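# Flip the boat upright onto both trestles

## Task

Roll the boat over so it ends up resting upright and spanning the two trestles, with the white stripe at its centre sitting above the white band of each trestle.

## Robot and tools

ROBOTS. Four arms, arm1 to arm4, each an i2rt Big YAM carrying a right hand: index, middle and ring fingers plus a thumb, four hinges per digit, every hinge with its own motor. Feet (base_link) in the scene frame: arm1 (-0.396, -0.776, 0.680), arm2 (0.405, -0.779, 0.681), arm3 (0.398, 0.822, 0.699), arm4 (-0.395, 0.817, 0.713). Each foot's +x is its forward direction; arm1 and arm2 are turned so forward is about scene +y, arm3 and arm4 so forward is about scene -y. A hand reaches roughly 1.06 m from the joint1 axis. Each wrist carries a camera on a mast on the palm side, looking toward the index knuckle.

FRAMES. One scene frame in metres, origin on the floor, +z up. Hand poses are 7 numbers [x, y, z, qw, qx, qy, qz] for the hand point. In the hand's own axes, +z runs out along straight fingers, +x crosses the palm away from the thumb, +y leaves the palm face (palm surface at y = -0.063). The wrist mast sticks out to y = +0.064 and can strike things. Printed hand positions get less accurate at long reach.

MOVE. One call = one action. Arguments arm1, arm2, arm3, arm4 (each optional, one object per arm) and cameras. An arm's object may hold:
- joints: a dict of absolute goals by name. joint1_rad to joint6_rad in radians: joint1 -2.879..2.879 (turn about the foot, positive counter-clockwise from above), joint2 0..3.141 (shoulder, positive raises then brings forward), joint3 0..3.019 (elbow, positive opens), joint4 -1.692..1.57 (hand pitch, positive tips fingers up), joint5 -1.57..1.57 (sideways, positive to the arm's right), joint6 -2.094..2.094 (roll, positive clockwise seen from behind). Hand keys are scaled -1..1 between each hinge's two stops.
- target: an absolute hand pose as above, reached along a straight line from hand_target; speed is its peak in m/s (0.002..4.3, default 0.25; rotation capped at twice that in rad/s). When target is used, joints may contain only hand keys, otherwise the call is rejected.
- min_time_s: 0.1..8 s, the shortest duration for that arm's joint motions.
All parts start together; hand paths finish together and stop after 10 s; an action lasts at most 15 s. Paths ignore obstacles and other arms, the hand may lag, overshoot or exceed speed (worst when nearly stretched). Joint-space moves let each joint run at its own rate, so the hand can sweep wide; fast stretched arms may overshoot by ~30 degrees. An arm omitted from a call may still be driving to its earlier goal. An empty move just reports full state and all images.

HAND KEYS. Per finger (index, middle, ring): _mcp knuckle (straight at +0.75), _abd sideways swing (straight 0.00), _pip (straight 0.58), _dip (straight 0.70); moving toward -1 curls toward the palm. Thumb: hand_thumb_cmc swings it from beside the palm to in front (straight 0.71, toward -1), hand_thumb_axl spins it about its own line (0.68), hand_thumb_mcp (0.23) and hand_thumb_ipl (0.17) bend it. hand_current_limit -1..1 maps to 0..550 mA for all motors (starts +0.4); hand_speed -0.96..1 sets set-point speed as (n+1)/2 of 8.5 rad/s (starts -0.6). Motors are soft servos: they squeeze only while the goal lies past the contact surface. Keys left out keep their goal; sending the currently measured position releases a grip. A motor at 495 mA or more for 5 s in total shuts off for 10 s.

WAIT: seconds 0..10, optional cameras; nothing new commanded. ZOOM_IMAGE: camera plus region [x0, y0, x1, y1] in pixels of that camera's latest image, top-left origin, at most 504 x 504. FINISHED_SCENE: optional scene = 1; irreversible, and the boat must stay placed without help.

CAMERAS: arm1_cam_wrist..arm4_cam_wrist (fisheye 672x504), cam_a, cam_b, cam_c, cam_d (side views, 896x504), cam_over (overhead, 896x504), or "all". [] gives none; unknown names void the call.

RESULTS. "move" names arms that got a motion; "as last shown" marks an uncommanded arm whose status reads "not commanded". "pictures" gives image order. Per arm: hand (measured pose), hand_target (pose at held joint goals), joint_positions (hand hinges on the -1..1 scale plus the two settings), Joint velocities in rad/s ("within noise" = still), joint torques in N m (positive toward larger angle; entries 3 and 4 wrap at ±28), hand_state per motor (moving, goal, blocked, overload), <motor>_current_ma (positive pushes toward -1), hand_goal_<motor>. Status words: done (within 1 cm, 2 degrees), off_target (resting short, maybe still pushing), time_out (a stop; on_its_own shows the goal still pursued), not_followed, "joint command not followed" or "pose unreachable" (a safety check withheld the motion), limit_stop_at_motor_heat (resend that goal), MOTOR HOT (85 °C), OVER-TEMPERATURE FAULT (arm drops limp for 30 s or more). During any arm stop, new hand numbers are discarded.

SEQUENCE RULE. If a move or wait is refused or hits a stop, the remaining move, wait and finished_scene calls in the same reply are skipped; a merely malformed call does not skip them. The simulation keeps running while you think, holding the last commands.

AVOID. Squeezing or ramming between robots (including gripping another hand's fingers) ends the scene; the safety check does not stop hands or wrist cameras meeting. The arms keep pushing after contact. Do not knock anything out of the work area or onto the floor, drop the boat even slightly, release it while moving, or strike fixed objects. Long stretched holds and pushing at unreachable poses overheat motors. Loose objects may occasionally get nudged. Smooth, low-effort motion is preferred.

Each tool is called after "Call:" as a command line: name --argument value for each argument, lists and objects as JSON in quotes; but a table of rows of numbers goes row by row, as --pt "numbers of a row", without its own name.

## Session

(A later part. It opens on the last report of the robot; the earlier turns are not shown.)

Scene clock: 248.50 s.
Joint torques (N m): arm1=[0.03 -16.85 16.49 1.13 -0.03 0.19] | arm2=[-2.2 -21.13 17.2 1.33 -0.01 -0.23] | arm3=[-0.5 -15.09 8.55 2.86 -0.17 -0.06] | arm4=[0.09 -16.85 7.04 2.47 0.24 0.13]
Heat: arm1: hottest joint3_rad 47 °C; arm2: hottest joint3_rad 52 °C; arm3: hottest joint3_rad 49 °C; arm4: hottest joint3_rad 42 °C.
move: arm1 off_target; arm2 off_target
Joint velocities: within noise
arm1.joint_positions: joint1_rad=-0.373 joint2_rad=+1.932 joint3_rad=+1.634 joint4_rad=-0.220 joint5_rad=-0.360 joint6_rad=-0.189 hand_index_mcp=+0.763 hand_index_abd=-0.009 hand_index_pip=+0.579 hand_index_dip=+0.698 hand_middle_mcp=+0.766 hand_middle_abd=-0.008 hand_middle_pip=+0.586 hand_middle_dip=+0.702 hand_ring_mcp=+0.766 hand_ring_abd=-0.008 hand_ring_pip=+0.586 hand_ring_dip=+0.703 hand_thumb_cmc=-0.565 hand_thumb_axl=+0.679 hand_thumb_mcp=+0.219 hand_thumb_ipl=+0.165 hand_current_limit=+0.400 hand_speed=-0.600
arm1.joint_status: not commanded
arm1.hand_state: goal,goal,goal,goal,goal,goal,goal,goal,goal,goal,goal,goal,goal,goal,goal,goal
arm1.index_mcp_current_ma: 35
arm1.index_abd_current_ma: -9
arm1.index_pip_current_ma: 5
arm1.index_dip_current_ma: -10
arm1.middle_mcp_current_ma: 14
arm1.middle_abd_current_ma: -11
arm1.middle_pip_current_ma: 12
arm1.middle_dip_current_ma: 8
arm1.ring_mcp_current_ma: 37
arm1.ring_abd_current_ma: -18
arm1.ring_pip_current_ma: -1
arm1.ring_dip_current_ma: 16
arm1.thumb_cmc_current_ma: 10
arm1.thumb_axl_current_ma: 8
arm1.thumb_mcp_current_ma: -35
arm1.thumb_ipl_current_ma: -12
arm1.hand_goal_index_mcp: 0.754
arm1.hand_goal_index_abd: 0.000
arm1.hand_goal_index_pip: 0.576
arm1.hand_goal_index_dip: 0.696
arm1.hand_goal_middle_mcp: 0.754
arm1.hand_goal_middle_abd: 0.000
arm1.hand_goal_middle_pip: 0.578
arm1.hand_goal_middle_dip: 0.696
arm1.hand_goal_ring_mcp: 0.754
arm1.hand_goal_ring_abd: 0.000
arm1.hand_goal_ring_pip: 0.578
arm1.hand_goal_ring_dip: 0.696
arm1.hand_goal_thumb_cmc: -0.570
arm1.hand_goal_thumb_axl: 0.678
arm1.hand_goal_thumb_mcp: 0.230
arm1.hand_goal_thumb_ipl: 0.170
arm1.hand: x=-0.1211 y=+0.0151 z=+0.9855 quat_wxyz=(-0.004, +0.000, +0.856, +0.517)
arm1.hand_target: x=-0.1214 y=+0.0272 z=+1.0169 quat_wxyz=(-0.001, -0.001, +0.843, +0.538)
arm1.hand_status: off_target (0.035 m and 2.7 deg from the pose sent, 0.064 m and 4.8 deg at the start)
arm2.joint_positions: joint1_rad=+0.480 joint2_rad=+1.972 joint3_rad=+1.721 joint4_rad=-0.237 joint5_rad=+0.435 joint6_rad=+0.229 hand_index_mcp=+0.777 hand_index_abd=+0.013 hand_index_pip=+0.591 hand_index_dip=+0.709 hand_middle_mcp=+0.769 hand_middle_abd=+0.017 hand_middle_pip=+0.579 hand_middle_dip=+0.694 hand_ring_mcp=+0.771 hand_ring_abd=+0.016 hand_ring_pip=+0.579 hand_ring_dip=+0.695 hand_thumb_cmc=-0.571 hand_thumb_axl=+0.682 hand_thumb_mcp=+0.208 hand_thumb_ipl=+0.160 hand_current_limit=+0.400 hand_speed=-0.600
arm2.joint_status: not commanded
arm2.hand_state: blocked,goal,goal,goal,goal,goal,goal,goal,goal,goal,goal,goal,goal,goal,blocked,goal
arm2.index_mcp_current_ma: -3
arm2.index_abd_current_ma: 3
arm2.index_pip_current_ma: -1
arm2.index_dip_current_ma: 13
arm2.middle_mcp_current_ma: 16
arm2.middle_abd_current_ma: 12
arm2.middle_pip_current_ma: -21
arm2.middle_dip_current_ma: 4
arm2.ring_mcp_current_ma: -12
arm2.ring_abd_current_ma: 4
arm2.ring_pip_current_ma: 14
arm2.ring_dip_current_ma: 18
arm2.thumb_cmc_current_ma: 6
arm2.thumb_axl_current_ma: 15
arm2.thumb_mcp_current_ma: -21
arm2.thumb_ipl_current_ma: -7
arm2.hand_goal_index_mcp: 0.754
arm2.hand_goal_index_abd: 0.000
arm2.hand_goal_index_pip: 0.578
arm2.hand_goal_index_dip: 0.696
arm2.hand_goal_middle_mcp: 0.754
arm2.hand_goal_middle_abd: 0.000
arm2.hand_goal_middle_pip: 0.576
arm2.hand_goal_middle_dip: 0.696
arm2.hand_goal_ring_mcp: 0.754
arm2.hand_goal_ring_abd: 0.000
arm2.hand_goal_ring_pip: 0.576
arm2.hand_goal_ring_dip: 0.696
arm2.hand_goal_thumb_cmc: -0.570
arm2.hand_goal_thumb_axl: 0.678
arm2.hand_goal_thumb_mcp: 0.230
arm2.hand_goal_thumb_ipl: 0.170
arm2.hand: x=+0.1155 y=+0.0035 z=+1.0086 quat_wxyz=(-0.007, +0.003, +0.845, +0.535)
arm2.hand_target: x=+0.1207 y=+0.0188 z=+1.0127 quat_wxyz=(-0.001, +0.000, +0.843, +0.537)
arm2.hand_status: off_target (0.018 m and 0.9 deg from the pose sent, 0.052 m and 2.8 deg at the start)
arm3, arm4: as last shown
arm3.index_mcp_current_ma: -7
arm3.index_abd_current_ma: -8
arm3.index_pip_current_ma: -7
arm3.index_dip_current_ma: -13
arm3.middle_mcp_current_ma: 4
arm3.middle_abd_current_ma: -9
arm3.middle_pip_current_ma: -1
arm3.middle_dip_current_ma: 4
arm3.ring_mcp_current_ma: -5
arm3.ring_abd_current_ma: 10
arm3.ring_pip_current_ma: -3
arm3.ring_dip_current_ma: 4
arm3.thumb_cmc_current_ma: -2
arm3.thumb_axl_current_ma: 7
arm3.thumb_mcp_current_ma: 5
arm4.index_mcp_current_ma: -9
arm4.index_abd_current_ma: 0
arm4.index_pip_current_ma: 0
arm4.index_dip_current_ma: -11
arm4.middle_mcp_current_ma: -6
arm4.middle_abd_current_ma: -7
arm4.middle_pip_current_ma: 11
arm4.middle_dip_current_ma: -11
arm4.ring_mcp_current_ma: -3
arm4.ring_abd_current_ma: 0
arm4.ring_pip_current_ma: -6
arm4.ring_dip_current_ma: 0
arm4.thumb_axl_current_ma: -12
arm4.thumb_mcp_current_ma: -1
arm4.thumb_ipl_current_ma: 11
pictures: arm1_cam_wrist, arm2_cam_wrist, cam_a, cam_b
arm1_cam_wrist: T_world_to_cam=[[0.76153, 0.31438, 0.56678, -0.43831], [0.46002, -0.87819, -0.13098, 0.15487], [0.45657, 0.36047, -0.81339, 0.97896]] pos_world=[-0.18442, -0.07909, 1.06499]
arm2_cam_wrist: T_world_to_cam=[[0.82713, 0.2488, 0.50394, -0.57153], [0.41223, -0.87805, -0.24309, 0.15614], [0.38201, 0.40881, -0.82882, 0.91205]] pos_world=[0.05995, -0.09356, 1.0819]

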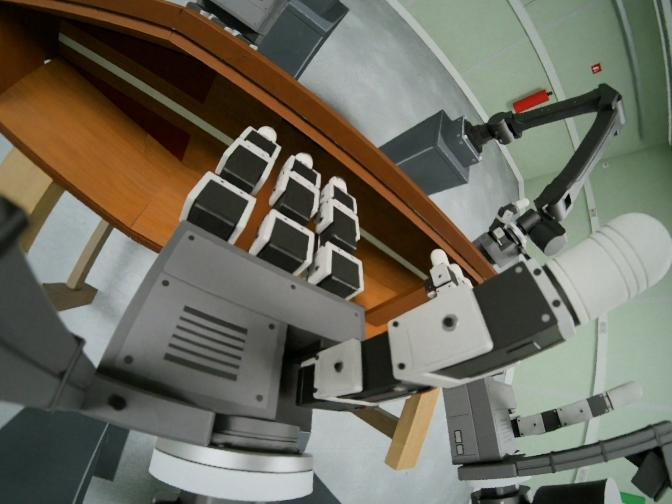

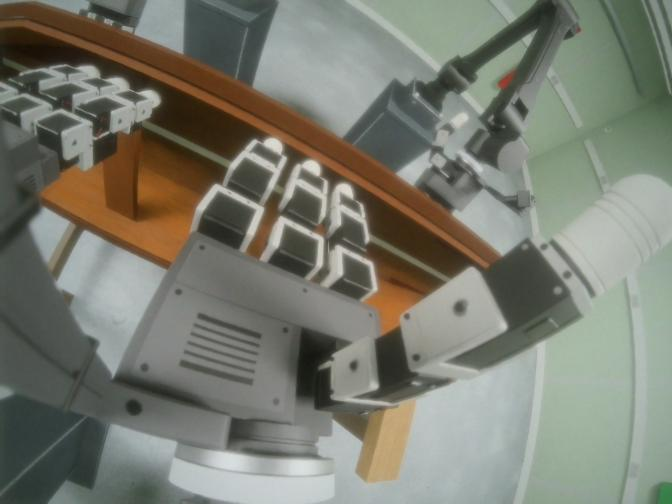

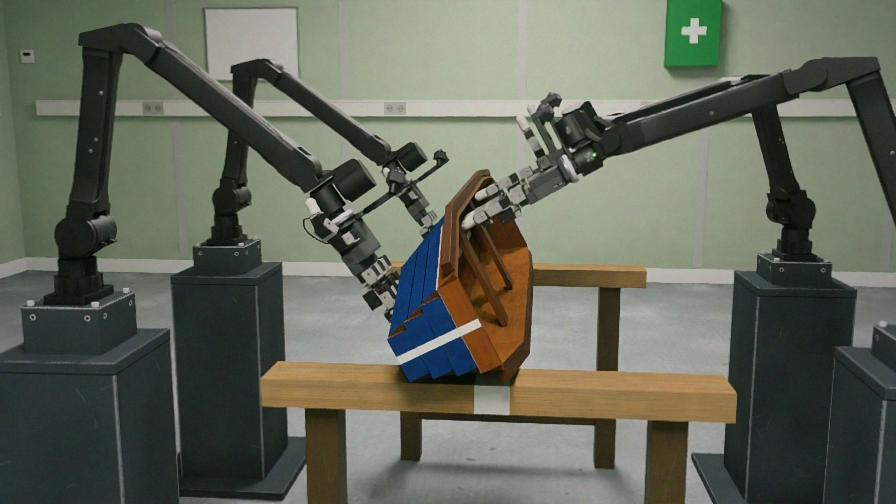

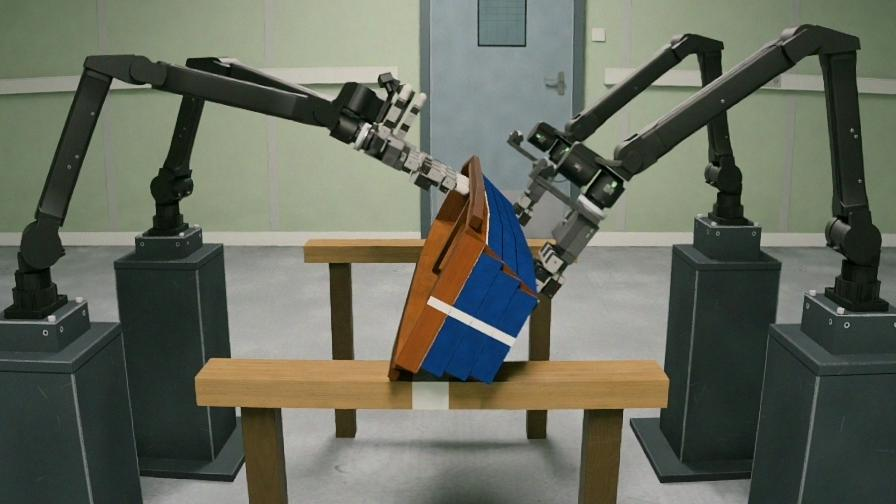

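Call:
move --arm1 '{"target": [-0.12, -0.005, 1.04, 0, 0, 0.8434, 0.5373], "speed": 0.08}'

Call:
move --arm1 '{"target": [-0.12, 0.045, 1.03, 0, 0, 0.8434, 0.5373], "speed": 0.06}' --arm2 '{"target": [0.12, 0.045, 1.02, 0, 0, 0.8434, 0.5373], "speed": 0.06}' --cameras '["cam_a", "cam_b", "arm1_cam_wrist", "arm2_cam_wrist"]'

Scene clock: 252.30 s.
Joint torques (N m): arm1=[-1.26 -19.49 10.99 0.88 -0.27 0.1] | arm2=[-2.2 -20.89 17.13 1.33 -0.01 -0.21] | arm3=[-0.26 -14.97 8.65 2.7 -0.21 -0.11] | arm4=[0.32 -17.14 7.06 2.44 0.21 0.11]
Heat: arm1: hottest joint3_rad 47 °C; arm2: hottest joint3_rad 53 °C; arm3: hottest joint3_rad 49 °C; arm4: hottest joint3_rad 42 °C.
move: arm1 off_target
Joint velocities: within noise
arm1.joint_positions: joint1_rad=-0.376 joint2_rad=+1.881 joint3_rad=+1.628 joint4_rad=-0.235 joint5_rad=-0.370 joint6_rad=-0.189 hand_index_mcp=+0.788 hand_index_abd=-0.009 hand_index_pip=+0.592 hand_index_dip=+0.702 hand_middle_mcp=+0.782 hand_middle_abd=-0.009 hand_middle_pip=+0.590 hand_middle_dip=+0.703 hand_ring_mcp=+0.777 hand_ring_abd=-0.007 hand_ring_pip=+0.588 hand_ring_dip=+0.703 hand_thumb_cmc=-0.565 hand_thumb_axl=+0.679 hand_thumb_mcp=+0.220 hand_thumb_ipl=+0.165 hand_current_limit=+0.400 hand_speed=-0.600
arm1.joint_status: not commanded
arm1.hand_state: blocked,goal,goal,goal,blocked,goal,goal,goal,blocked,goal,goal,goal,goal,goal,goal,goal
arm1.index_mcp_current_ma: 71
arm1.index_abd_current_ma: -13
arm1.index_pip_current_ma: 26
arm1.index_dip_current_ma: 4
arm1.middle_mcp_current_ma: 60
arm1.middle_abd_current_ma: -18
arm1.middle_pip_current_ma: 30
arm1.middle_dip_current_ma: 24
arm1.ring_mcp_current_ma: 51
arm1.ring_abd_current_ma: -8
arm1.ring_pip_current_ma: 15
arm1.ring_dip_current_ma: 14
arm1.thumb_cmc_current_ma: 11
arm1.thumb_axl_current_ma: 6
arm1.thumb_mcp_current_ma: -45
arm1.thumb_ipl_current_ma: -7
arm1.hand_goal_index_mcp: 0.754
arm1.hand_goal_index_abd: 0.000
arm1.hand_goal_index_pip: 0.576
arm1.hand_goal_index_dip: 0.696
arm1.hand_goal_middle_mcp: 0.754
arm1.hand_goal_middle_abd: 0.000
arm1.hand_goal_middle_pip: 0.578
arm1.hand_goal_middle_dip: 0.696
arm1.hand_goal_ring_mcp: 0.754
arm1.hand_goal_ring_abd: 0.000
arm1.hand_goal_ring_pip: 0.578
arm1.hand_goal_ring_dip: 0.696
arm1.hand_goal_thumb_cmc: -0.570
arm1.hand_goal_thumb_axl: 0.678
arm1.hand_goal_thumb_mcp: 0.230
arm1.hand_goal_thumb_ipl: 0.170
arm1.hand: x=-0.1251 y=+0.0041 z=+1.0194 quat_wxyz=(-0.002, -0.004, +0.848, +0.530)
arm1.hand_target: x=-0.1200 y=-0.0047 z=+1.0400 quat_wxyz=(+0.000, +0.000, +0.843, +0.537)
arm1.hand_status: off_target (0.023 m and 1.2 deg from the pose sent, 0.058 m and 2.7 deg at the start)
arm2, arm3, arm4: as last shown
arm2.index_abd_current_ma: 8
arm2.index_pip_current_ma: -5
arm2.index_dip_current_ma: 19
arm2.middle_mcp_current_ma: 3
arm2.middle_abd_current_ma: -3
arm2.middle_pip_current_ma: 2
arm2.middle_dip_current_ma: 7
arm2.ring_mcp_current_ma: -4
arm2.ring_abd_current_ma: -5
arm2.ring_pip_current_ma: 19
arm2.ring_dip_current_ma: 22
arm2.thumb_cmc_current_ma: 13
arm2.thumb_axl_current_ma: -13
arm2.thumb_mcp_current_ma: 0
arm2.thumb_ipl_current_ma: -1
arm2.hand: x=+0.1154 y=+0.0036 z=+1.0091 quat_wxyz=(-0.008, +0.003, +0.844, +0.536)
arm2.hand_target: x=+0.1207 y=+0.0189 z=+1.0128 quat_wxyz=(-0.001, +0.000, +0.843, +0.538)
arm3.index_mcp_current_ma: -4
arm3.index_abd_current_ma: 0
arm3.index_pip_current_ma: -8
arm3.index_dip_current_ma: -7
arm3.middle_mcp_current_ma: 3
arm3.middle_pip_current_ma: 2
arm3.middle_dip_current_ma: 8
arm3.ring_mcp_current_ma: -7
arm3.ring_pip_current_ma: -5
arm3.ring_dip_current_ma: 9
arm3.thumb_cmc_current_ma: -3
arm3.thumb_axl_current_ma: 4
arm3.thumb_mcp_current_ma: 7
arm3.thumb_ipl_current_ma: -3
arm4.index_mcp_current_ma: -12
arm4.index_abd_current_ma: -5
arm4.index_pip_current_ma: 3
arm4.index_dip_current_ma: -2
arm4.middle_mcp_current_ma: -8
arm4.middle_abd_current_ma: -10
arm4.middle_pip_current_ma: 10
arm4.middle_dip_current_ma: -10
arm4.ring_mcp_current_ma: 1
arm4.ring_abd_current_ma: -7
arm4.ring_pip_current_ma: -4
arm4.ring_dip_current_ma: -1
arm4.thumb_axl_current_ma: -9
arm4.thumb_mcp_current_ma: 1
arm4.thumb_ipl_current_ma: 9
pictures: none

Scene clock: 253.77 s.
Joint torques (N m): arm1=[0.15 -17.32 16.92 0.77 -0.03 0.19] | arm2=[-2.84 -21.77 18.48 1.68 -0.06 -0.2] | arm3=[-1.14 -15.5 8.65 2.8 -0.21 -0.08] | arm4=[-0.32 -16.91 7.17 2.62 0.24 0.18]
Heat: arm1: hottest joint3_rad 47 °C; arm2: hottest joint3_rad 53 °C; arm3: hottest joint3_rad 49 °C; arm4: hottest joint3_rad 42 °C.
move: arm1 off_target; arm2 off_target
Joint velocities: within noise
arm1.joint_positions: joint1_rad=-0.368 joint2_rad=+1.961 joint3_rad=+1.711 joint4_rad=-0.257 joint5_rad=-0.353 joint6_rad=-0.192 hand_index_mcp=+0.787 hand_index_abd=-0.009 hand_index_pip=+0.590 hand_index_dip=+0.701 hand_middle_mcp=+0.782 hand_middle_abd=-0.009 hand_middle_pip=+0.589 hand_middle_dip=+0.702 hand_ring_mcp=+0.779 hand_ring_abd=-0.008 hand_ring_pip=+0.588 hand_ring_dip=+0.703 hand_thumb_cmc=-0.565 hand_thumb_axl=+0.679 hand_thumb_mcp=+0.220 hand_thumb_ipl=+0.165 hand_current_limit=+0.400 hand_speed=-0.600
arm1.joint_status: not commanded
arm1.hand_state: blocked,goal,goal,goal,blocked,goal,goal,goal,blocked,goal,goal,goal,goal,goal,goal,goal
arm1.index_mcp_current_ma: 59
arm1.index_abd_current_ma: 3
arm1.index_pip_current_ma: 10
arm1.index_dip_current_ma: 8
arm1.middle_mcp_current_ma: 69
arm1.middle_abd_current_ma: 9
arm1.middle_pip_current_ma: 26
arm1.middle_dip_current_ma: 16
arm1.ring_mcp_current_ma: 43
arm1.ring_abd_current_ma: -13
arm1.ring_pip_current_ma: 1
arm1.ring_dip_current_ma: 16
arm1.thumb_cmc_current_ma: 16
arm1.thumb_axl_current_ma: 13
arm1.thumb_mcp_current_ma: -30
arm1.thumb_ipl_current_ma: -7
arm1.hand_goal_index_mcp: 0.754
arm1.hand_goal_index_abd: 0.000
arm1.hand_goal_index_pip: 0.576
arm1.hand_goal_index_dip: 0.696
arm1.hand_goal_middle_mcp: 0.754
arm1.hand_goal_middle_abd: 0.000
arm1.hand_goal_middle_pip: 0.578
arm1.hand_goal_middle_dip: 0.696
arm1.hand_goal_ring_mcp: 0.754
arm1.hand_goal_ring_abd: 0.000
arm1.hand_goal_ring_pip: 0.578
arm1.hand_goal_ring_dip: 0.696
arm1.hand_goal_thumb_cmc: -0.570
arm1.hand_goal_thumb_axl: 0.678
arm1.hand_goal_thumb_mcp: 0.230
arm1.hand_goal_thumb_ipl: 0.170
arm1.hand: x=-0.1186 y=+0.0301 z=+0.9995 quat_wxyz=(+0.000, -0.003, +0.854, +0.521)
arm1.hand_target: x=-0.1218 y=+0.0421 z=+1.0300 quat_wxyz=(+0.001, -0.003, +0.843, +0.538)
arm1.hand_status: off_target (0.034 m and 2.2 deg from the pose sent, 0.043 m and 1.2 deg at the start)
arm2.joint_positions: joint1_rad=+0.466 joint2_rad=+2.026 joint3_rad=+1.815 joint4_rad=-0.296 joint5_rad=+0.422 joint6_rad=+0.219 hand_index_mcp=+0.791 hand_index_abd=+0.014 hand_index_pip=+0.591 hand_index_dip=+0.709 hand_middle_mcp=+0.798 hand_middle_abd=+0.017 hand_middle_pip=+0.591 hand_middle_dip=+0.700 hand_ring_mcp=+0.804 hand_ring_abd=+0.016 hand_ring_pip=+0.592 hand_ring_dip=+0.698 hand_thumb_cmc=-0.571 hand_thumb_axl=+0.682 hand_thumb_mcp=+0.208 hand_thumb_ipl=+0.160 hand_current_limit=+0.400 hand_speed=-0.600
arm2.joint_status: not commanded
arm2.hand_state: blocked,goal,goal,goal,blocked,goal,goal,goal,blocked,goal,goal,goal,goal,goal,blocked,goal
arm2.index_mcp_current_ma: -5
arm2.index_abd_current_ma: 19
arm2.index_pip_current_ma: -2
arm2.index_dip_current_ma: 5
arm2.middle_mcp_current_ma: 10
arm2.middle_abd_current_ma: -9
arm2.middle_pip_current_ma: -9
arm2.middle_dip_current_ma: 3
arm2.ring_mcp_current_ma: 7
arm2.ring_abd_current_ma: 11
arm2.ring_pip_current_ma: -7
arm2.ring_dip_current_ma: 19
arm2.thumb_cmc_current_ma: -5
arm2.thumb_axl_current_ma: -3
arm2.thumb_mcp_current_ma: -2
arm2.thumb_ipl_current_ma: 16
arm2.hand_goal_index_mcp: 0.754
arm2.hand_goal_index_abd: 0.000
arm2.hand_goal_index_pip: 0.578
arm2.hand_goal_index_dip: 0.696
arm2.hand_goal_middle_mcp: 0.754
arm2.hand_goal_middle_abd: 0.000
arm2.hand_goal_middle_pip: 0.576
arm2.hand_goal_middle_dip: 0.696
arm2.hand_goal_ring_mcp: 0.754
arm2.hand_goal_ring_abd: 0.000
arm2.hand_goal_ring_pip: 0.576
arm2.hand_goal_ring_dip: 0.696
arm2.hand_goal_thumb_cmc: -0.570
arm2.hand_goal_thumb_axl: 0.678
arm2.hand_goal_thumb_mcp: 0.230
arm2.hand_goal_thumb_ipl: 0.170
arm2.hand: x=+0.1138 y=+0.0255 z=+1.0070 quat_wxyz=(-0.003, -0.001, +0.850, +0.527)
arm2.hand_target: x=+0.1209 y=+0.0426 z=+1.0197 quat_wxyz=(+0.000, +0.000, +0.843, +0.537)
arm2.hand_status: off_target (0.024 m and 1.4 deg from the pose sent, 0.043 m and 1.0 deg at the start)
arm3, arm4: as last shown
arm3.index_abd_current_ma: -2
arm3.index_pip_current_ma: -2
arm3.index_dip_current_ma: -5
arm3.middle_mcp_current_ma: 0
arm3.middle_abd_current_ma: -8
arm3.middle_pip_current_ma: 4
arm3.middle_dip_current_ma: -1
arm3.ring_mcp_current_ma: -8
arm3.ring_abd_current_ma: 7
arm3.ring_pip_current_ma: -1
arm3.thumb_cmc_current_ma: -5
arm3.thumb_axl_current_ma: 7
arm3.thumb_mcp_current_ma: 9
arm3.thumb_ipl_current_ma: -5
arm4.index_mcp_current_ma: -9
arm4.index_abd_current_ma: -12
arm4.index_pip_current_ma: 2
arm4.index_dip_current_ma: -3
arm4.middle_mcp_current_ma: -4
arm4.middle_abd_current_ma: -8
arm4.middle_dip_current_ma: -11
arm4.ring_mcp_current_ma: -8
arm4.ring_abd_current_ma: -14
arm4.ring_pip_current_ma: -10
arm4.thumb_cmc_current_ma: 6
arm4.thumb_axl_current_ma: -10
arm4.thumb_ipl_current_ma: 6
pictures: arm1_cam_wrist, arm2_cam_wrist, cam_a, cam_b
arm1_cam_wrist: T_world_to_cam=[[0.75563, 0.30979, 0.5771, -0.46376], [0.46148, -0.87706, -0.13342, 0.17136], [0.46482, 0.36713, -0.8057, 0.97688]] pos_world=[-0.18271, -0.06468, 1.07757]
arm2_cam_wrist: T_world_to_cam=[[0.82084, 0.25967, 0.50872, -0.57917], [0.41636, -0.88175, -0.22173, 0.15387], [0.39099, 0.39382, -0.83189, 0.90475]] pos_world=[0.0576, -0.07023, 1.08141]

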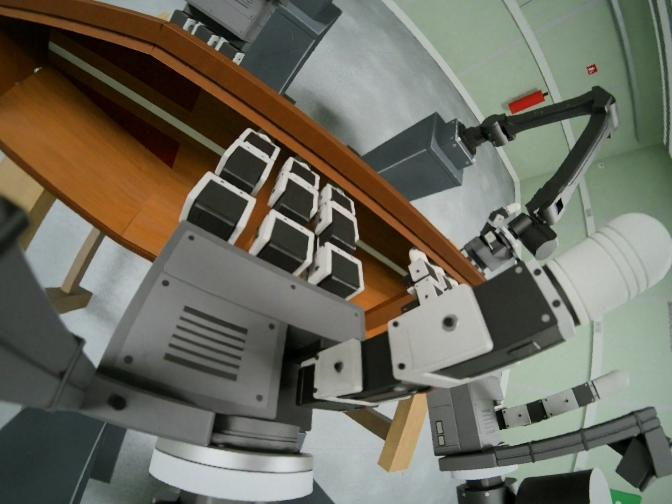

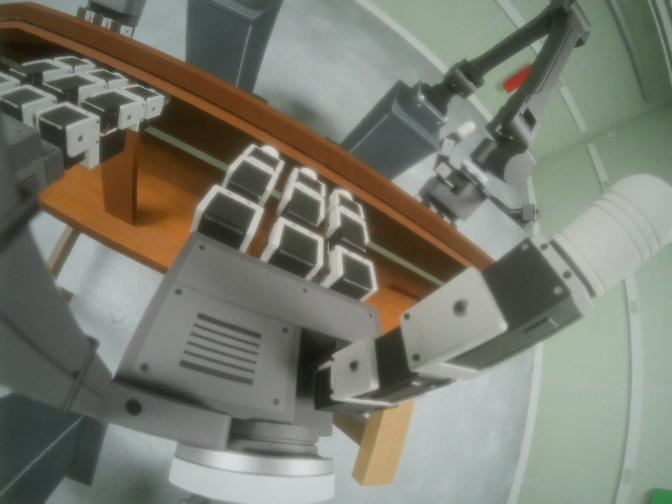

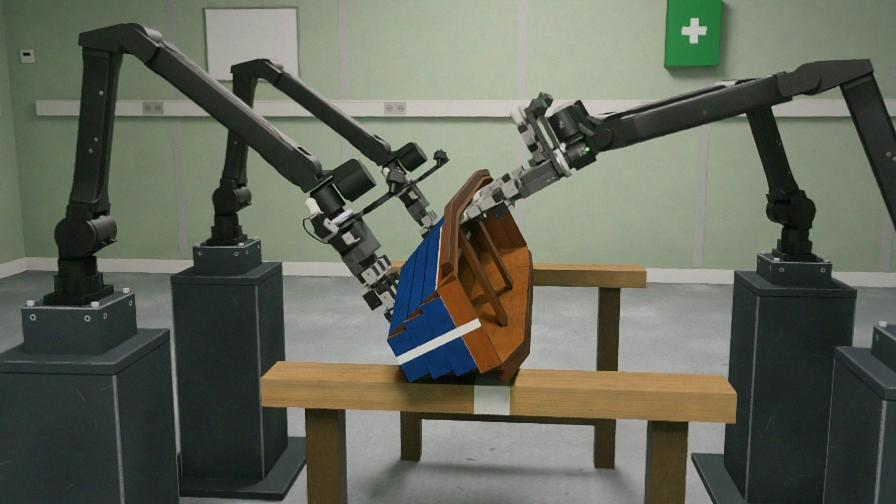

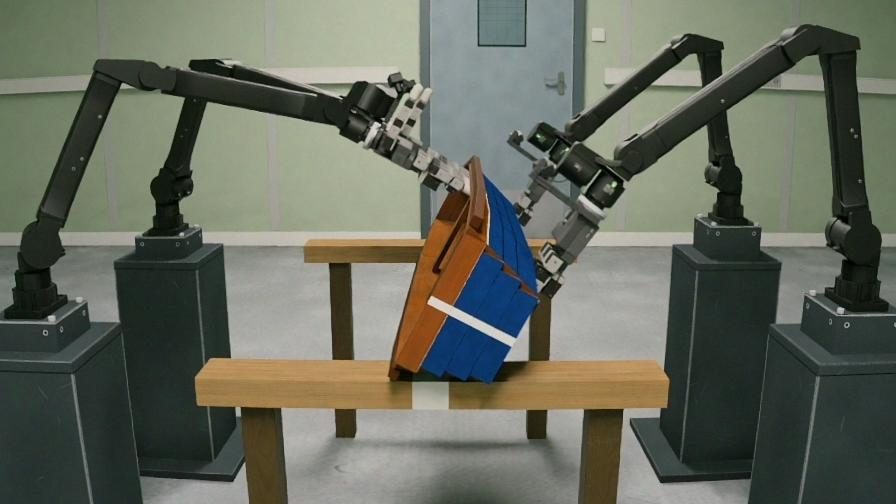

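Call:
move --arm1 '{"target": [-0.12, 0.075, 1.03, 0, 0, 0.8526, 0.5225], "speed": 0.06}' --arm2 '{"target": [0.12, 0.075, 1.02, 0, 0, 0.8526, 0.5225], "speed": 0.06}' --cameras '["cam_a", "cam_b", "cam_over"]'

Scene clock: 261.33 s.
Joint torques (N m): arm1=[0.21 -18.02 17.07 0.77 -0.04 0.19] | arm2=[-2.37 -23.3 18.25 1.5 0.07 -0.15] | arm3=[-0.62 -15.74 9.16 2.82 -0.21 -0.05] | arm4=[-0.03 -16.73 7.51 2.52 0.19 0.14]
Heat: arm1: hottest joint3_rad 47 °C; arm2: hottest joint3_rad 54 °C; arm3: hottest joint3_rad 48 °C; arm4: hottest joint3_rad 41 °C.
move: arm1 off_target; arm2 off_target
Joint velocities: within noise
arm1.joint_positions: joint1_rad=-0.352 joint2_rad=+2.036 joint3_rad=+1.861 joint4_rad=-0.364 joint5_rad=-0.330 joint6_rad=-0.181 hand_index_mcp=+0.786 hand_index_abd=-0.009 hand_index_pip=+0.590 hand_index_dip=+0.701 hand_middle_mcp=+0.784 hand_middle_abd=-0.009 hand_middle_pip=+0.590 hand_middle_dip=+0.702 hand_ring_mcp=+0.780 hand_ring_abd=-0.008 hand_ring_pip=+0.588 hand_ring_dip=+0.703 hand_thumb_cmc=-0.565 hand_thumb_axl=+0.679 hand_thumb_mcp=+0.220 hand_thumb_ipl=+0.165 hand_current_limit=+0.400 hand_speed=-0.600
arm1.joint_status: not commanded
arm1.hand_state: blocked,goal,goal,goal,blocked,goal,goal,goal,blocked,goal,goal,goal,goal,goal,goal,goal
arm1.index_mcp_current_ma: 64
arm1.index_abd_current_ma: -1
arm1.index_pip_current_ma: 31
arm1.index_dip_current_ma: 8
arm1.middle_mcp_current_ma: 69
arm1.middle_abd_current_ma: -5
arm1.middle_pip_current_ma: 26
arm1.middle_dip_current_ma: 11
arm1.ring_mcp_current_ma: 51
arm1.ring_abd_current_ma: -12
arm1.ring_pip_current_ma: 15
arm1.ring_dip_current_ma: 19
arm1.thumb_cmc_current_ma: 14
arm1.thumb_axl_current_ma: 7
arm1.thumb_mcp_current_ma: -15
arm1.thumb_ipl_current_ma: -23
arm1.hand_goal_index_mcp: 0.754
arm1.hand_goal_index_abd: 0.000
arm1.hand_goal_index_pip: 0.576
arm1.hand_goal_index_dip: 0.696
arm1.hand_goal_middle_mcp: 0.754
arm1.hand_goal_middle_abd: 0.000
arm1.hand_goal_middle_pip: 0.578
arm1.hand_goal_middle_dip: 0.696
arm1.hand_goal_ring_mcp: 0.754
arm1.hand_goal_ring_abd: 0.000
arm1.hand_goal_ring_pip: 0.578
arm1.hand_goal_ring_dip: 0.696
arm1.hand_goal_thumb_cmc: -0.570
arm1.hand_goal_thumb_axl: 0.678
arm1.hand_goal_thumb_mcp: 0.230
arm1.hand_goal_thumb_ipl: 0.170
arm1.hand: x=-0.1162 y=+0.0602 z=+1.0024 quat_wxyz=(-0.002, +0.004, +0.862, +0.506)
arm1.hand_target: x=-0.1202 y=+0.0719 z=+1.0296 quat_wxyz=(-0.001, +0.003, +0.853, +0.523)
arm1.hand_status: off_target (0.032 m and 2.2 deg from the pose sent, 0.054 m and 0.4 deg at the start)
arm2.joint_positions: joint1_rad=+0.448 joint2_rad=+2.111 joint3_rad=+1.980 joint4_rad=-0.403 joint5_rad=+0.398 joint6_rad=+0.219 hand_index_mcp=+0.796 hand_index_abd=+0.011 hand_index_pip=+0.592 hand_index_dip=+0.709 hand_middle_mcp=+0.801 hand_middle_abd=+0.014 hand_middle_pip=+0.594 hand_middle_dip=+0.700 hand_ring_mcp=+0.806 hand_ring_abd=+0.014 hand_ring_pip=+0.593 hand_ring_dip=+0.699 hand_thumb_cmc=-0.571 hand_thumb_axl=+0.682 hand_thumb_mcp=+0.208 hand_thumb_ipl=+0.160 hand_current_limit=+0.400 hand_speed=-0.600
arm2.joint_status: not commanded
arm2.hand_state: blocked,goal,goal,goal,blocked,goal,goal,goal,blocked,goal,goal,goal,goal,goal,blocked,goal
arm2.index_mcp_current_ma: -5
arm2.index_abd_current_ma: 0
arm2.index_pip_current_ma: -4
arm2.index_dip_current_ma: 7
arm2.middle_mcp_current_ma: 1
arm2.middle_abd_current_ma: 27
arm2.middle_pip_current_ma: 6
arm2.middle_dip_current_ma: 4
arm2.ring_mcp_current_ma: 13
arm2.ring_abd_current_ma: 9
arm2.ring_pip_current_ma: -3
arm2.ring_dip_current_ma: 14
arm2.thumb_cmc_current_ma: 0
arm2.thumb_axl_current_ma: 10
arm2.thumb_mcp_current_ma: -35
arm2.thumb_ipl_current_ma: -7
arm2.hand_goal_index_mcp: 0.754
arm2.hand_goal_index_abd: 0.000
arm2.hand_goal_index_pip: 0.578
arm2.hand_goal_index_dip: 0.696
arm2.hand_goal_middle_mcp: 0.754
arm2.hand_goal_middle_abd: 0.000
arm2.hand_goal_middle_pip: 0.576
arm2.hand_goal_middle_dip: 0.696
arm2.hand_goal_ring_mcp: 0.754
arm2.hand_goal_ring_abd: 0.000
arm2.hand_goal_ring_pip: 0.576
arm2.hand_goal_ring_dip: 0.696
arm2.hand_goal_thumb_cmc: -0.570
arm2.hand_goal_thumb_axl: 0.678
arm2.hand_goal_thumb_mcp: 0.230
arm2.hand_goal_thumb_ipl: 0.170
arm2.hand: x=+0.1114 y=+0.0577 z=+1.0098 quat_wxyz=(-0.003, -0.002, +0.857, +0.515)
arm2.hand_target: x=+0.1209 y=+0.0730 z=+1.0197 quat_wxyz=(+0.000, +0.000, +0.852, +0.523)
arm2.hand_status: off_target (0.022 m and 1.1 deg from the pose sent, 0.052 m and 0.7 deg at the start)
arm3, arm4: as last shown
arm3.joint_positions: joint1_rad=-0.086 joint2_rad=+1.738 joint3_rad=+1.103 joint4_rad=-0.335 joint5_rad=-0.046 joint6_rad=-0.062 hand_index_mcp=+0.776 hand_index_abd=+0.000 hand_index_pip=+0.582 hand_index_dip=+0.696 hand_middle_mcp=+0.771 hand_middle_abd=-0.007 hand_middle_pip=+0.582 hand_middle_dip=+0.697 hand_ring_mcp=+0.769 hand_ring_abd=+0.000 hand_ring_pip=+0.582 hand_ring_dip=+0.693 hand_thumb_cmc=+0.956 hand_thumb_axl=+0.675 hand_thumb_mcp=+0.944 hand_thumb_ipl=+0.604 hand_current_limit=+0.400 hand_speed=-0.600
arm3.hand_state: blocked,goal,goal,goal,goal,goal,goal,goal,goal,goal,goal,goal,goal,goal,goal,goal
arm3.index_abd_current_ma: -6
arm3.index_dip_current_ma: -8
arm3.middle_mcp_current_ma: 2
arm3.middle_abd_current_ma: -6
arm3.middle_pip_current_ma: -4
arm3.middle_dip_current_ma: 7
arm3.ring_mcp_current_ma: -9
arm3.ring_abd_current_ma: 5
arm3.ring_pip_current_ma: -4
arm3.ring_dip_current_ma: 6
arm3.thumb_cmc_current_ma: -1
arm3.thumb_axl_current_ma: 8
arm3.thumb_mcp_current_ma: 6
arm3.thumb_ipl_current_ma: -2
arm3.hand: x=+0.3344 y=+0.1550 z=+0.8157 quat_wxyz=(+0.301, +0.954, -0.002, +0.000)
arm3.hand_target: x=+0.3289 y=+0.1499 z=+0.8341 quat_wxyz=(+0.325, +0.946, -0.002, -0.002)
arm4.joint_positions: joint1_rad=+0.062 joint2_rad=+1.740 joint3_rad=+1.062 joint4_rad=-0.287 joint5_rad=+0.052 joint6_rad=+0.057 hand_index_mcp=+0.757 hand_index_abd=-0.003 hand_index_pip=+0.577 hand_index_dip=+0.691 hand_middle_mcp=+0.766 hand_middle_abd=-0.006 hand_middle_pip=+0.578 hand_middle_dip=+0.695 hand_ring_mcp=+0.777 hand_ring_abd=+0.001 hand_ring_pip=+0.580 hand_ring_dip=+0.698 hand_thumb_cmc=+0.956 hand_thumb_axl=+0.675 hand_thumb_mcp=+0.948 hand_thumb_ipl=+0.604 hand_current_limit=+0.400 hand_speed=-0.600
arm4.hand_state: goal,goal,goal,goal,goal,goal,goal,goal,blocked,goal,goal,goal,goal,goal,goal,goal
arm4.index_mcp_current_ma: -12
arm4.index_abd_current_ma: -1
arm4.index_pip_current_ma: -2
arm4.index_dip_current_ma: -8
arm4.middle_mcp_current_ma: -5
arm4.middle_abd_current_ma: -11
arm4.middle_pip_current_ma: 11
arm4.middle_dip_current_ma: -7
arm4.ring_mcp_current_ma: -3
arm4.ring_abd_current_ma: -7
arm4.ring_pip_current_ma: -7
arm4.ring_dip_current_ma: -5
arm4.thumb_cmc_current_ma: 4
arm4.thumb_axl_current_ma: -5
arm4.thumb_mcp_current_ma: 4
arm4.thumb_ipl_current_ma: 7
arm4.hand: x=-0.3779 y=+0.1575 z=+0.8091 quat_wxyz=(+0.298, +0.955, +0.004, -0.005)
arm4.hand_target: x=-0.3721 y=+0.1498 z=+0.8342 quat_wxyz=(+0.325, +0.946, +0.001, -0.001)

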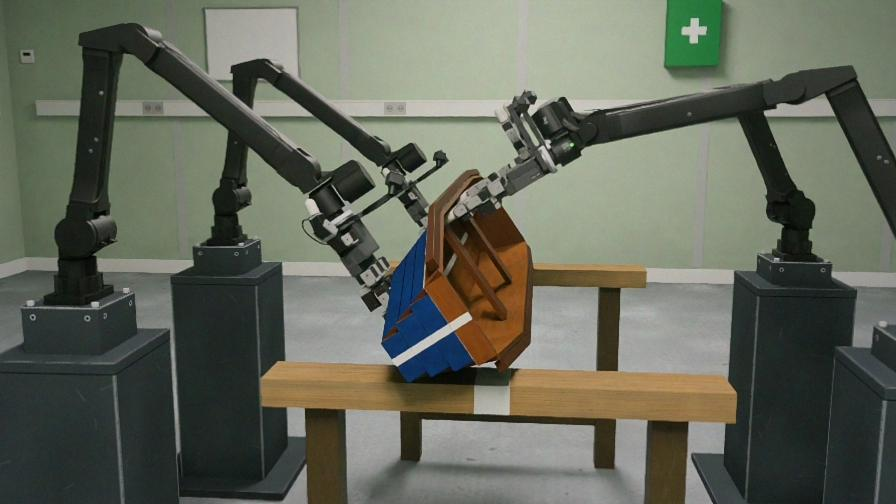

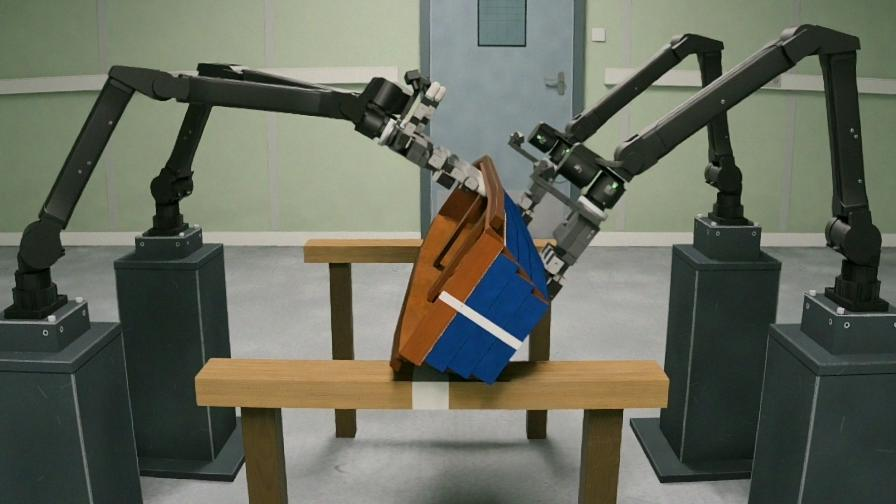

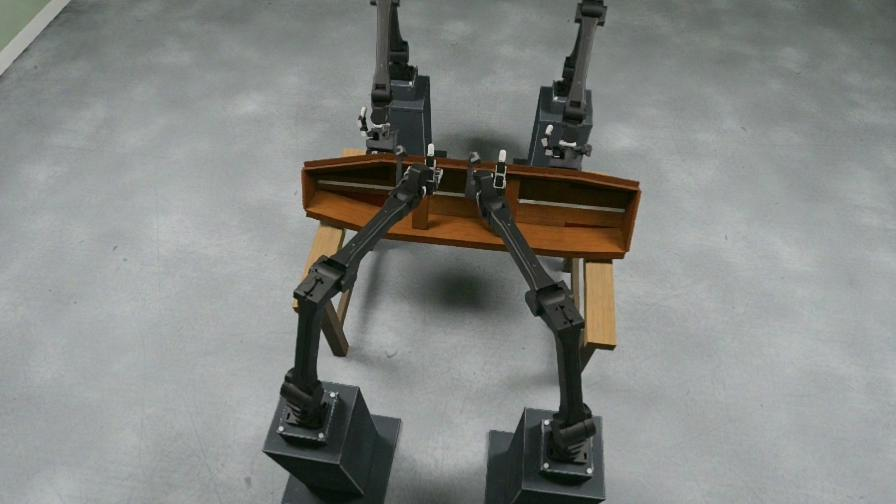

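Call:
zoom_image --camera "cam_a" --region '[340, 140, 600, 420]'

Call:
zoom_image --camera "cam_b" --region '[360, 130, 620, 410]'

Scaled by 1.800 from the camera's image (finer frame: 1280x720).

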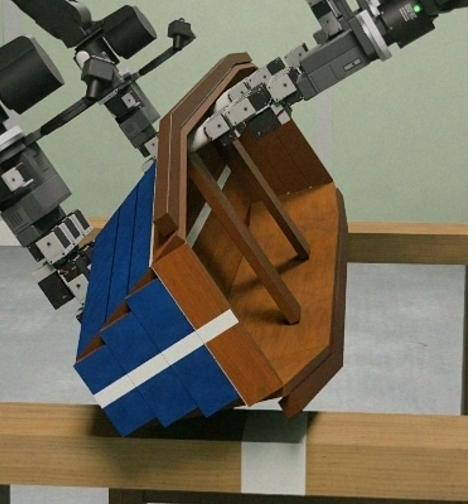

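Scaled by 1.800 from the camera's image (finer frame: 1280x720).

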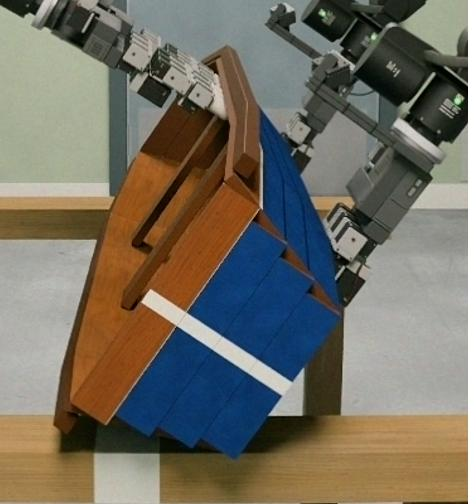

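Call:
move --arm1 '{"target": [-0.12, 0.10, 1.03, 0, 0, 0.8718, 0.4899], "speed": 0.05}' --arm2 '{"target": [0.12, 0.10, 1.02, 0, 0, 0.8718, 0.4899], "speed": 0.05}' --cameras '["cam_a", "cam_b"]'

Call:
zoom_image --camera "cam_a" --region '[340, 140, 600, 420]'

Call:
zoom_image --camera "cam_b" --region '[360, 130, 620, 410]'

Scene clock: 265.40 s.
Joint torques (N m): arm1=[0.21 -18.37 17.25 0.92 0.06 -0.05] | arm2=[-2.73 -23.82 18.4 1.62 0.01 0.03] | arm3=[-0.32 -15.44 10.21 2.84 -0.19 -0.08] | arm4=[0.15 -16.85 8.34 2.33 0.2 0.13]
Heat: arm1: hottest joint3_rad 48 °C; arm2: hottest joint3_rad 55 °C; arm3: hottest joint3_rad 48 °C; arm4: hottest joint3_rad 41 °C.
move: arm1 off_target; arm2 off_target
Joint velocities: within noise
arm1.joint_positions: joint1_rad=-0.339 joint2_rad=+2.112 joint3_rad=+2.046 joint4_rad=-0.550 joint5_rad=-0.310 joint6_rad=-0.189 hand_index_mcp=+0.785 hand_index_abd=-0.009 hand_index_pip=+0.590 hand_index_dip=+0.701 hand_middle_mcp=+0.787 hand_middle_abd=-0.009 hand_middle_pip=+0.593 hand_middle_dip=+0.702 hand_ring_mcp=+0.786 hand_ring_abd=-0.009 hand_ring_pip=+0.589 hand_ring_dip=+0.703 hand_thumb_cmc=-0.565 hand_thumb_axl=+0.679 hand_thumb_mcp=+0.220 hand_thumb_ipl=+0.165 hand_current_limit=+0.400 hand_speed=-0.600
arm1.joint_status: not commanded
arm1.hand_state: blocked,goal,goal,goal,blocked,goal,goal,goal,blocked,goal,goal,goal,goal,goal,goal,goal
arm1.index_mcp_current_ma: 79
arm1.index_abd_current_ma: 0
arm1.index_pip_current_ma: 35
arm1.index_dip_current_ma: -6
arm1.middle_mcp_current_ma: 66
arm1.middle_abd_current_ma: 4
arm1.middle_pip_current_ma: 30
arm1.middle_dip_current_ma: 28
arm1.ring_mcp_current_ma: 83
arm1.ring_abd_current_ma: -17
arm1.ring_pip_current_ma: 8
arm1.ring_dip_current_ma: 3
arm1.thumb_cmc_current_ma: 8
arm1.thumb_axl_current_ma: -5
arm1.thumb_mcp_current_ma: -34
arm1.thumb_ipl_current_ma: -20
arm1.hand_goal_index_mcp: 0.754
arm1.hand_goal_index_abd: 0.000
arm1.hand_goal_index_pip: 0.576
arm1.hand_goal_index_dip: 0.696
arm1.hand_goal_middle_mcp: 0.754
arm1.hand_goal_middle_abd: 0.000
arm1.hand_goal_middle_pip: 0.578
arm1.hand_goal_middle_dip: 0.696
arm1.hand_goal_ring_mcp: 0.754
arm1.hand_goal_ring_abd: 0.000
arm1.hand_goal_ring_pip: 0.578
arm1.hand_goal_ring_dip: 0.696
arm1.hand_goal_thumb_cmc: -0.570
arm1.hand_goal_thumb_axl: 0.678
arm1.hand_goal_thumb_mcp: 0.230
arm1.hand_goal_thumb_ipl: 0.170
arm1.hand: x=-0.1159 y=+0.0852 z=+1.0061 quat_wxyz=(-0.007, +0.007, +0.881, +0.474)
arm1.hand_target: x=-0.1219 y=+0.0972 z=+1.0295 quat_wxyz=(+0.001, -0.003, +0.872, +0.490)
arm1.hand_status: off_target (0.028 m and 2.4 deg from the pose sent, 0.049 m and 2.2 deg at the start)
arm2.joint_positions: joint1_rad=+0.433 joint2_rad=+2.197 joint3_rad=+2.187 joint4_rad=-0.599 joint5_rad=+0.369 joint6_rad=+0.219 hand_index_mcp=+0.804 hand_index_abd=+0.013 hand_index_pip=+0.595 hand_index_dip=+0.709 hand_middle_mcp=+0.804 hand_middle_abd=+0.016 hand_middle_pip=+0.596 hand_middle_dip=+0.700 hand_ring_mcp=+0.806 hand_ring_abd=+0.014 hand_ring_pip=+0.593 hand_ring_dip=+0.699 hand_thumb_cmc=-0.571 hand_thumb_axl=+0.682 hand_thumb_mcp=+0.208 hand_thumb_ipl=+0.160 hand_current_limit=+0.400 hand_speed=-0.600
arm2.joint_status: not commanded
arm2.hand_state: blocked,goal,goal,goal,blocked,goal,blocked,goal,blocked,goal,goal,goal,goal,goal,blocked,goal
arm2.index_mcp_current_ma: 12
arm2.index_abd_current_ma: 9
arm2.index_pip_current_ma: -13
arm2.index_dip_current_ma: 18
arm2.middle_mcp_current_ma: 6
arm2.middle_abd_current_ma: 14
arm2.middle_pip_current_ma: -7
arm2.middle_dip_current_ma: 9
arm2.ring_mcp_current_ma: -3
arm2.ring_abd_current_ma: 3
arm2.ring_pip_current_ma: 8
arm2.ring_dip_current_ma: 31
arm2.thumb_cmc_current_ma: -13
arm2.thumb_axl_current_ma: 3
arm2.thumb_mcp_current_ma: -3
arm2.thumb_ipl_current_ma: 2
arm2.hand_goal_index_mcp: 0.754
arm2.hand_goal_index_abd: 0.000
arm2.hand_goal_index_pip: 0.578
arm2.hand_goal_index_dip: 0.696
arm2.hand_goal_middle_mcp: 0.754
arm2.hand_goal_middle_abd: 0.000
arm2.hand_goal_middle_pip: 0.576
arm2.hand_goal_middle_dip: 0.696
arm2.hand_goal_ring_mcp: 0.754
arm2.hand_goal_ring_abd: 0.000
arm2.hand_goal_ring_pip: 0.576
arm2.hand_goal_ring_dip: 0.696
arm2.hand_goal_thumb_cmc: -0.570
arm2.hand_goal_thumb_axl: 0.678
arm2.hand_goal_thumb_mcp: 0.230
arm2.hand_goal_thumb_ipl: 0.170
arm2.hand: x=+0.1090 y=+0.0835 z=+1.0137 quat_wxyz=(+0.002, -0.011, +0.876, +0.482)
arm2.hand_target: x=+0.1209 y=+0.0980 z=+1.0193 quat_wxyz=(+0.000, +0.000, +0.872, +0.490)
arm2.hand_status: off_target (0.021 m and 1.7 deg from the pose sent, 0.044 m and 3.4 deg at the start)
arm3, arm4: as last shown
arm3.joint_positions: joint1_rad=-0.087 joint2_rad=+1.738 joint3_rad=+1.088 joint4_rad=-0.335 joint5_rad=-0.046 joint6_rad=-0.062 hand_index_mcp=+0.783 hand_index_abd=+0.000 hand_index_pip=+0.582 hand_index_dip=+0.696 hand_middle_mcp=+0.771 hand_middle_abd=-0.007 hand_middle_pip=+0.582 hand_middle_dip=+0.697 hand_ring_mcp=+0.769 hand_ring_abd=+0.000 hand_ring_pip=+0.583 hand_ring_dip=+0.693 hand_thumb_cmc=+0.956 hand_thumb_axl=+0.675 hand_thumb_mcp=+0.944 hand_thumb_ipl=+0.604 hand_current_limit=+0.400 hand_speed=-0.600
arm3.index_mcp_current_ma: -3
arm3.index_abd_current_ma: -7
arm3.index_pip_current_ma: -6
arm3.index_dip_current_ma: -10
arm3.middle_mcp_current_ma: 0
arm3.middle_abd_current_ma: -8
arm3.middle_pip_current_ma: -2
arm3.middle_dip_current_ma: 10
arm3.ring_mcp_current_ma: -6
arm3.ring_abd_current_ma: 4
arm3.ring_pip_current_ma: -1
arm3.ring_dip_current_ma: 11
arm3.thumb_cmc_current_ma: 1
arm3.thumb_axl_current_ma: 6
arm3.thumb_mcp_current_ma: 10
arm3.thumb_ipl_current_ma: -3
arm3.hand: x=+0.3346 y=+0.1608 z=+0.8078 quat_wxyz=(+0.294, +0.956, -0.002, +0.001)
arm3.hand_target: x=+0.3289 y=+0.1499 z=+0.8342 quat_wxyz=(+0.325, +0.946, -0.002, -0.002)
arm4.joint_positions: joint1_rad=+0.062 joint2_rad=+1.740 joint3_rad=+1.049 joint4_rad=-0.287 joint5_rad=+0.052 joint6_rad=+0.056 hand_index_mcp=+0.757 hand_index_abd=-0.003 hand_index_pip=+0.577 hand_index_dip=+0.691 hand_middle_mcp=+0.766 hand_middle_abd=-0.006 hand_middle_pip=+0.578 hand_middle_dip=+0.695 hand_ring_mcp=+0.789 hand_ring_abd=+0.001 hand_ring_pip=+0.581 hand_ring_dip=+0.698 hand_thumb_cmc=+0.956 hand_thumb_axl=+0.675 hand_thumb_mcp=+0.948 hand_thumb_ipl=+0.604 hand_current_limit=+0.400 hand_speed=-0.600
arm4.index_mcp_current_ma: -8
arm4.index_abd_current_ma: -6
arm4.index_pip_current_ma: -3
arm4.index_dip_current_ma: -2
arm4.middle_mcp_current_ma: -8
arm4.middle_abd_current_ma: -13
arm4.middle_pip_current_ma: 9
arm4.middle_dip_current_ma: -14
arm4.ring_mcp_current_ma: 3
arm4.ring_abd_current_ma: -9
arm4.ring_pip_current_ma: -5
arm4.ring_dip_current_ma: -4
arm4.thumb_cmc_current_ma: 3
arm4.thumb_axl_current_ma: -7
arm4.thumb_mcp_current_ma: -2
arm4.thumb_ipl_current_ma: 11
arm4.hand: x=-0.3782 y=+0.1625 z=+0.8028 quat_wxyz=(+0.292, +0.956, +0.005, -0.006)
arm4.hand_target: x=-0.3719 y=+0.1498 z=+0.8343 quat_wxyz=(+0.325, +0.946, +0.002, -0.001)

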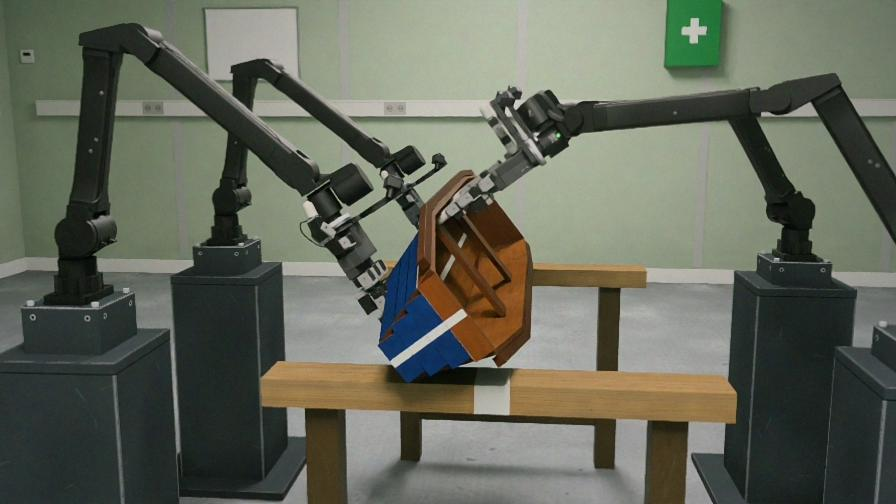

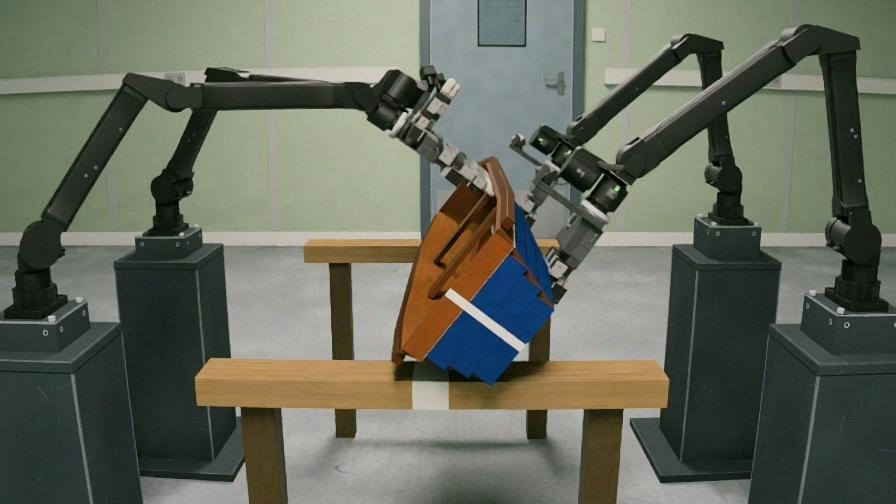

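Scaled by 1.800 from the camera's image (finer frame: 1280x720).

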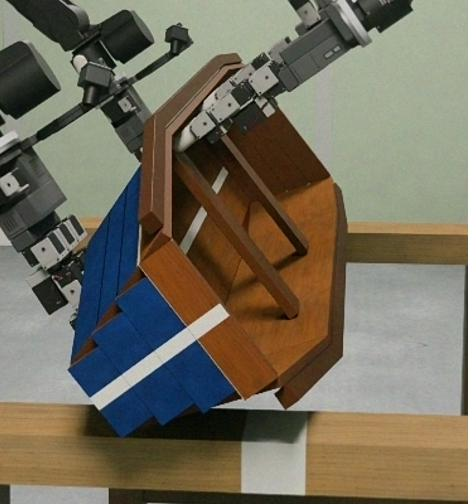

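Scaled by 1.800 from the camera's image (finer frame: 1280x720).

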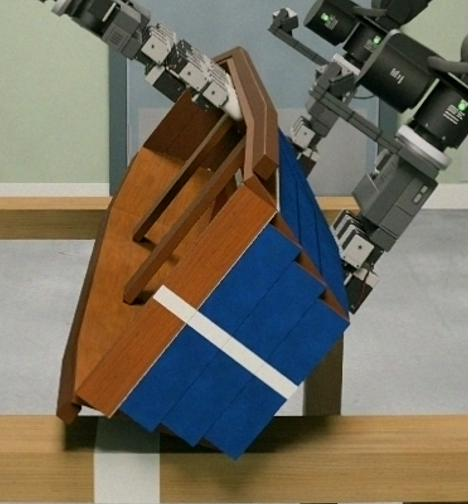

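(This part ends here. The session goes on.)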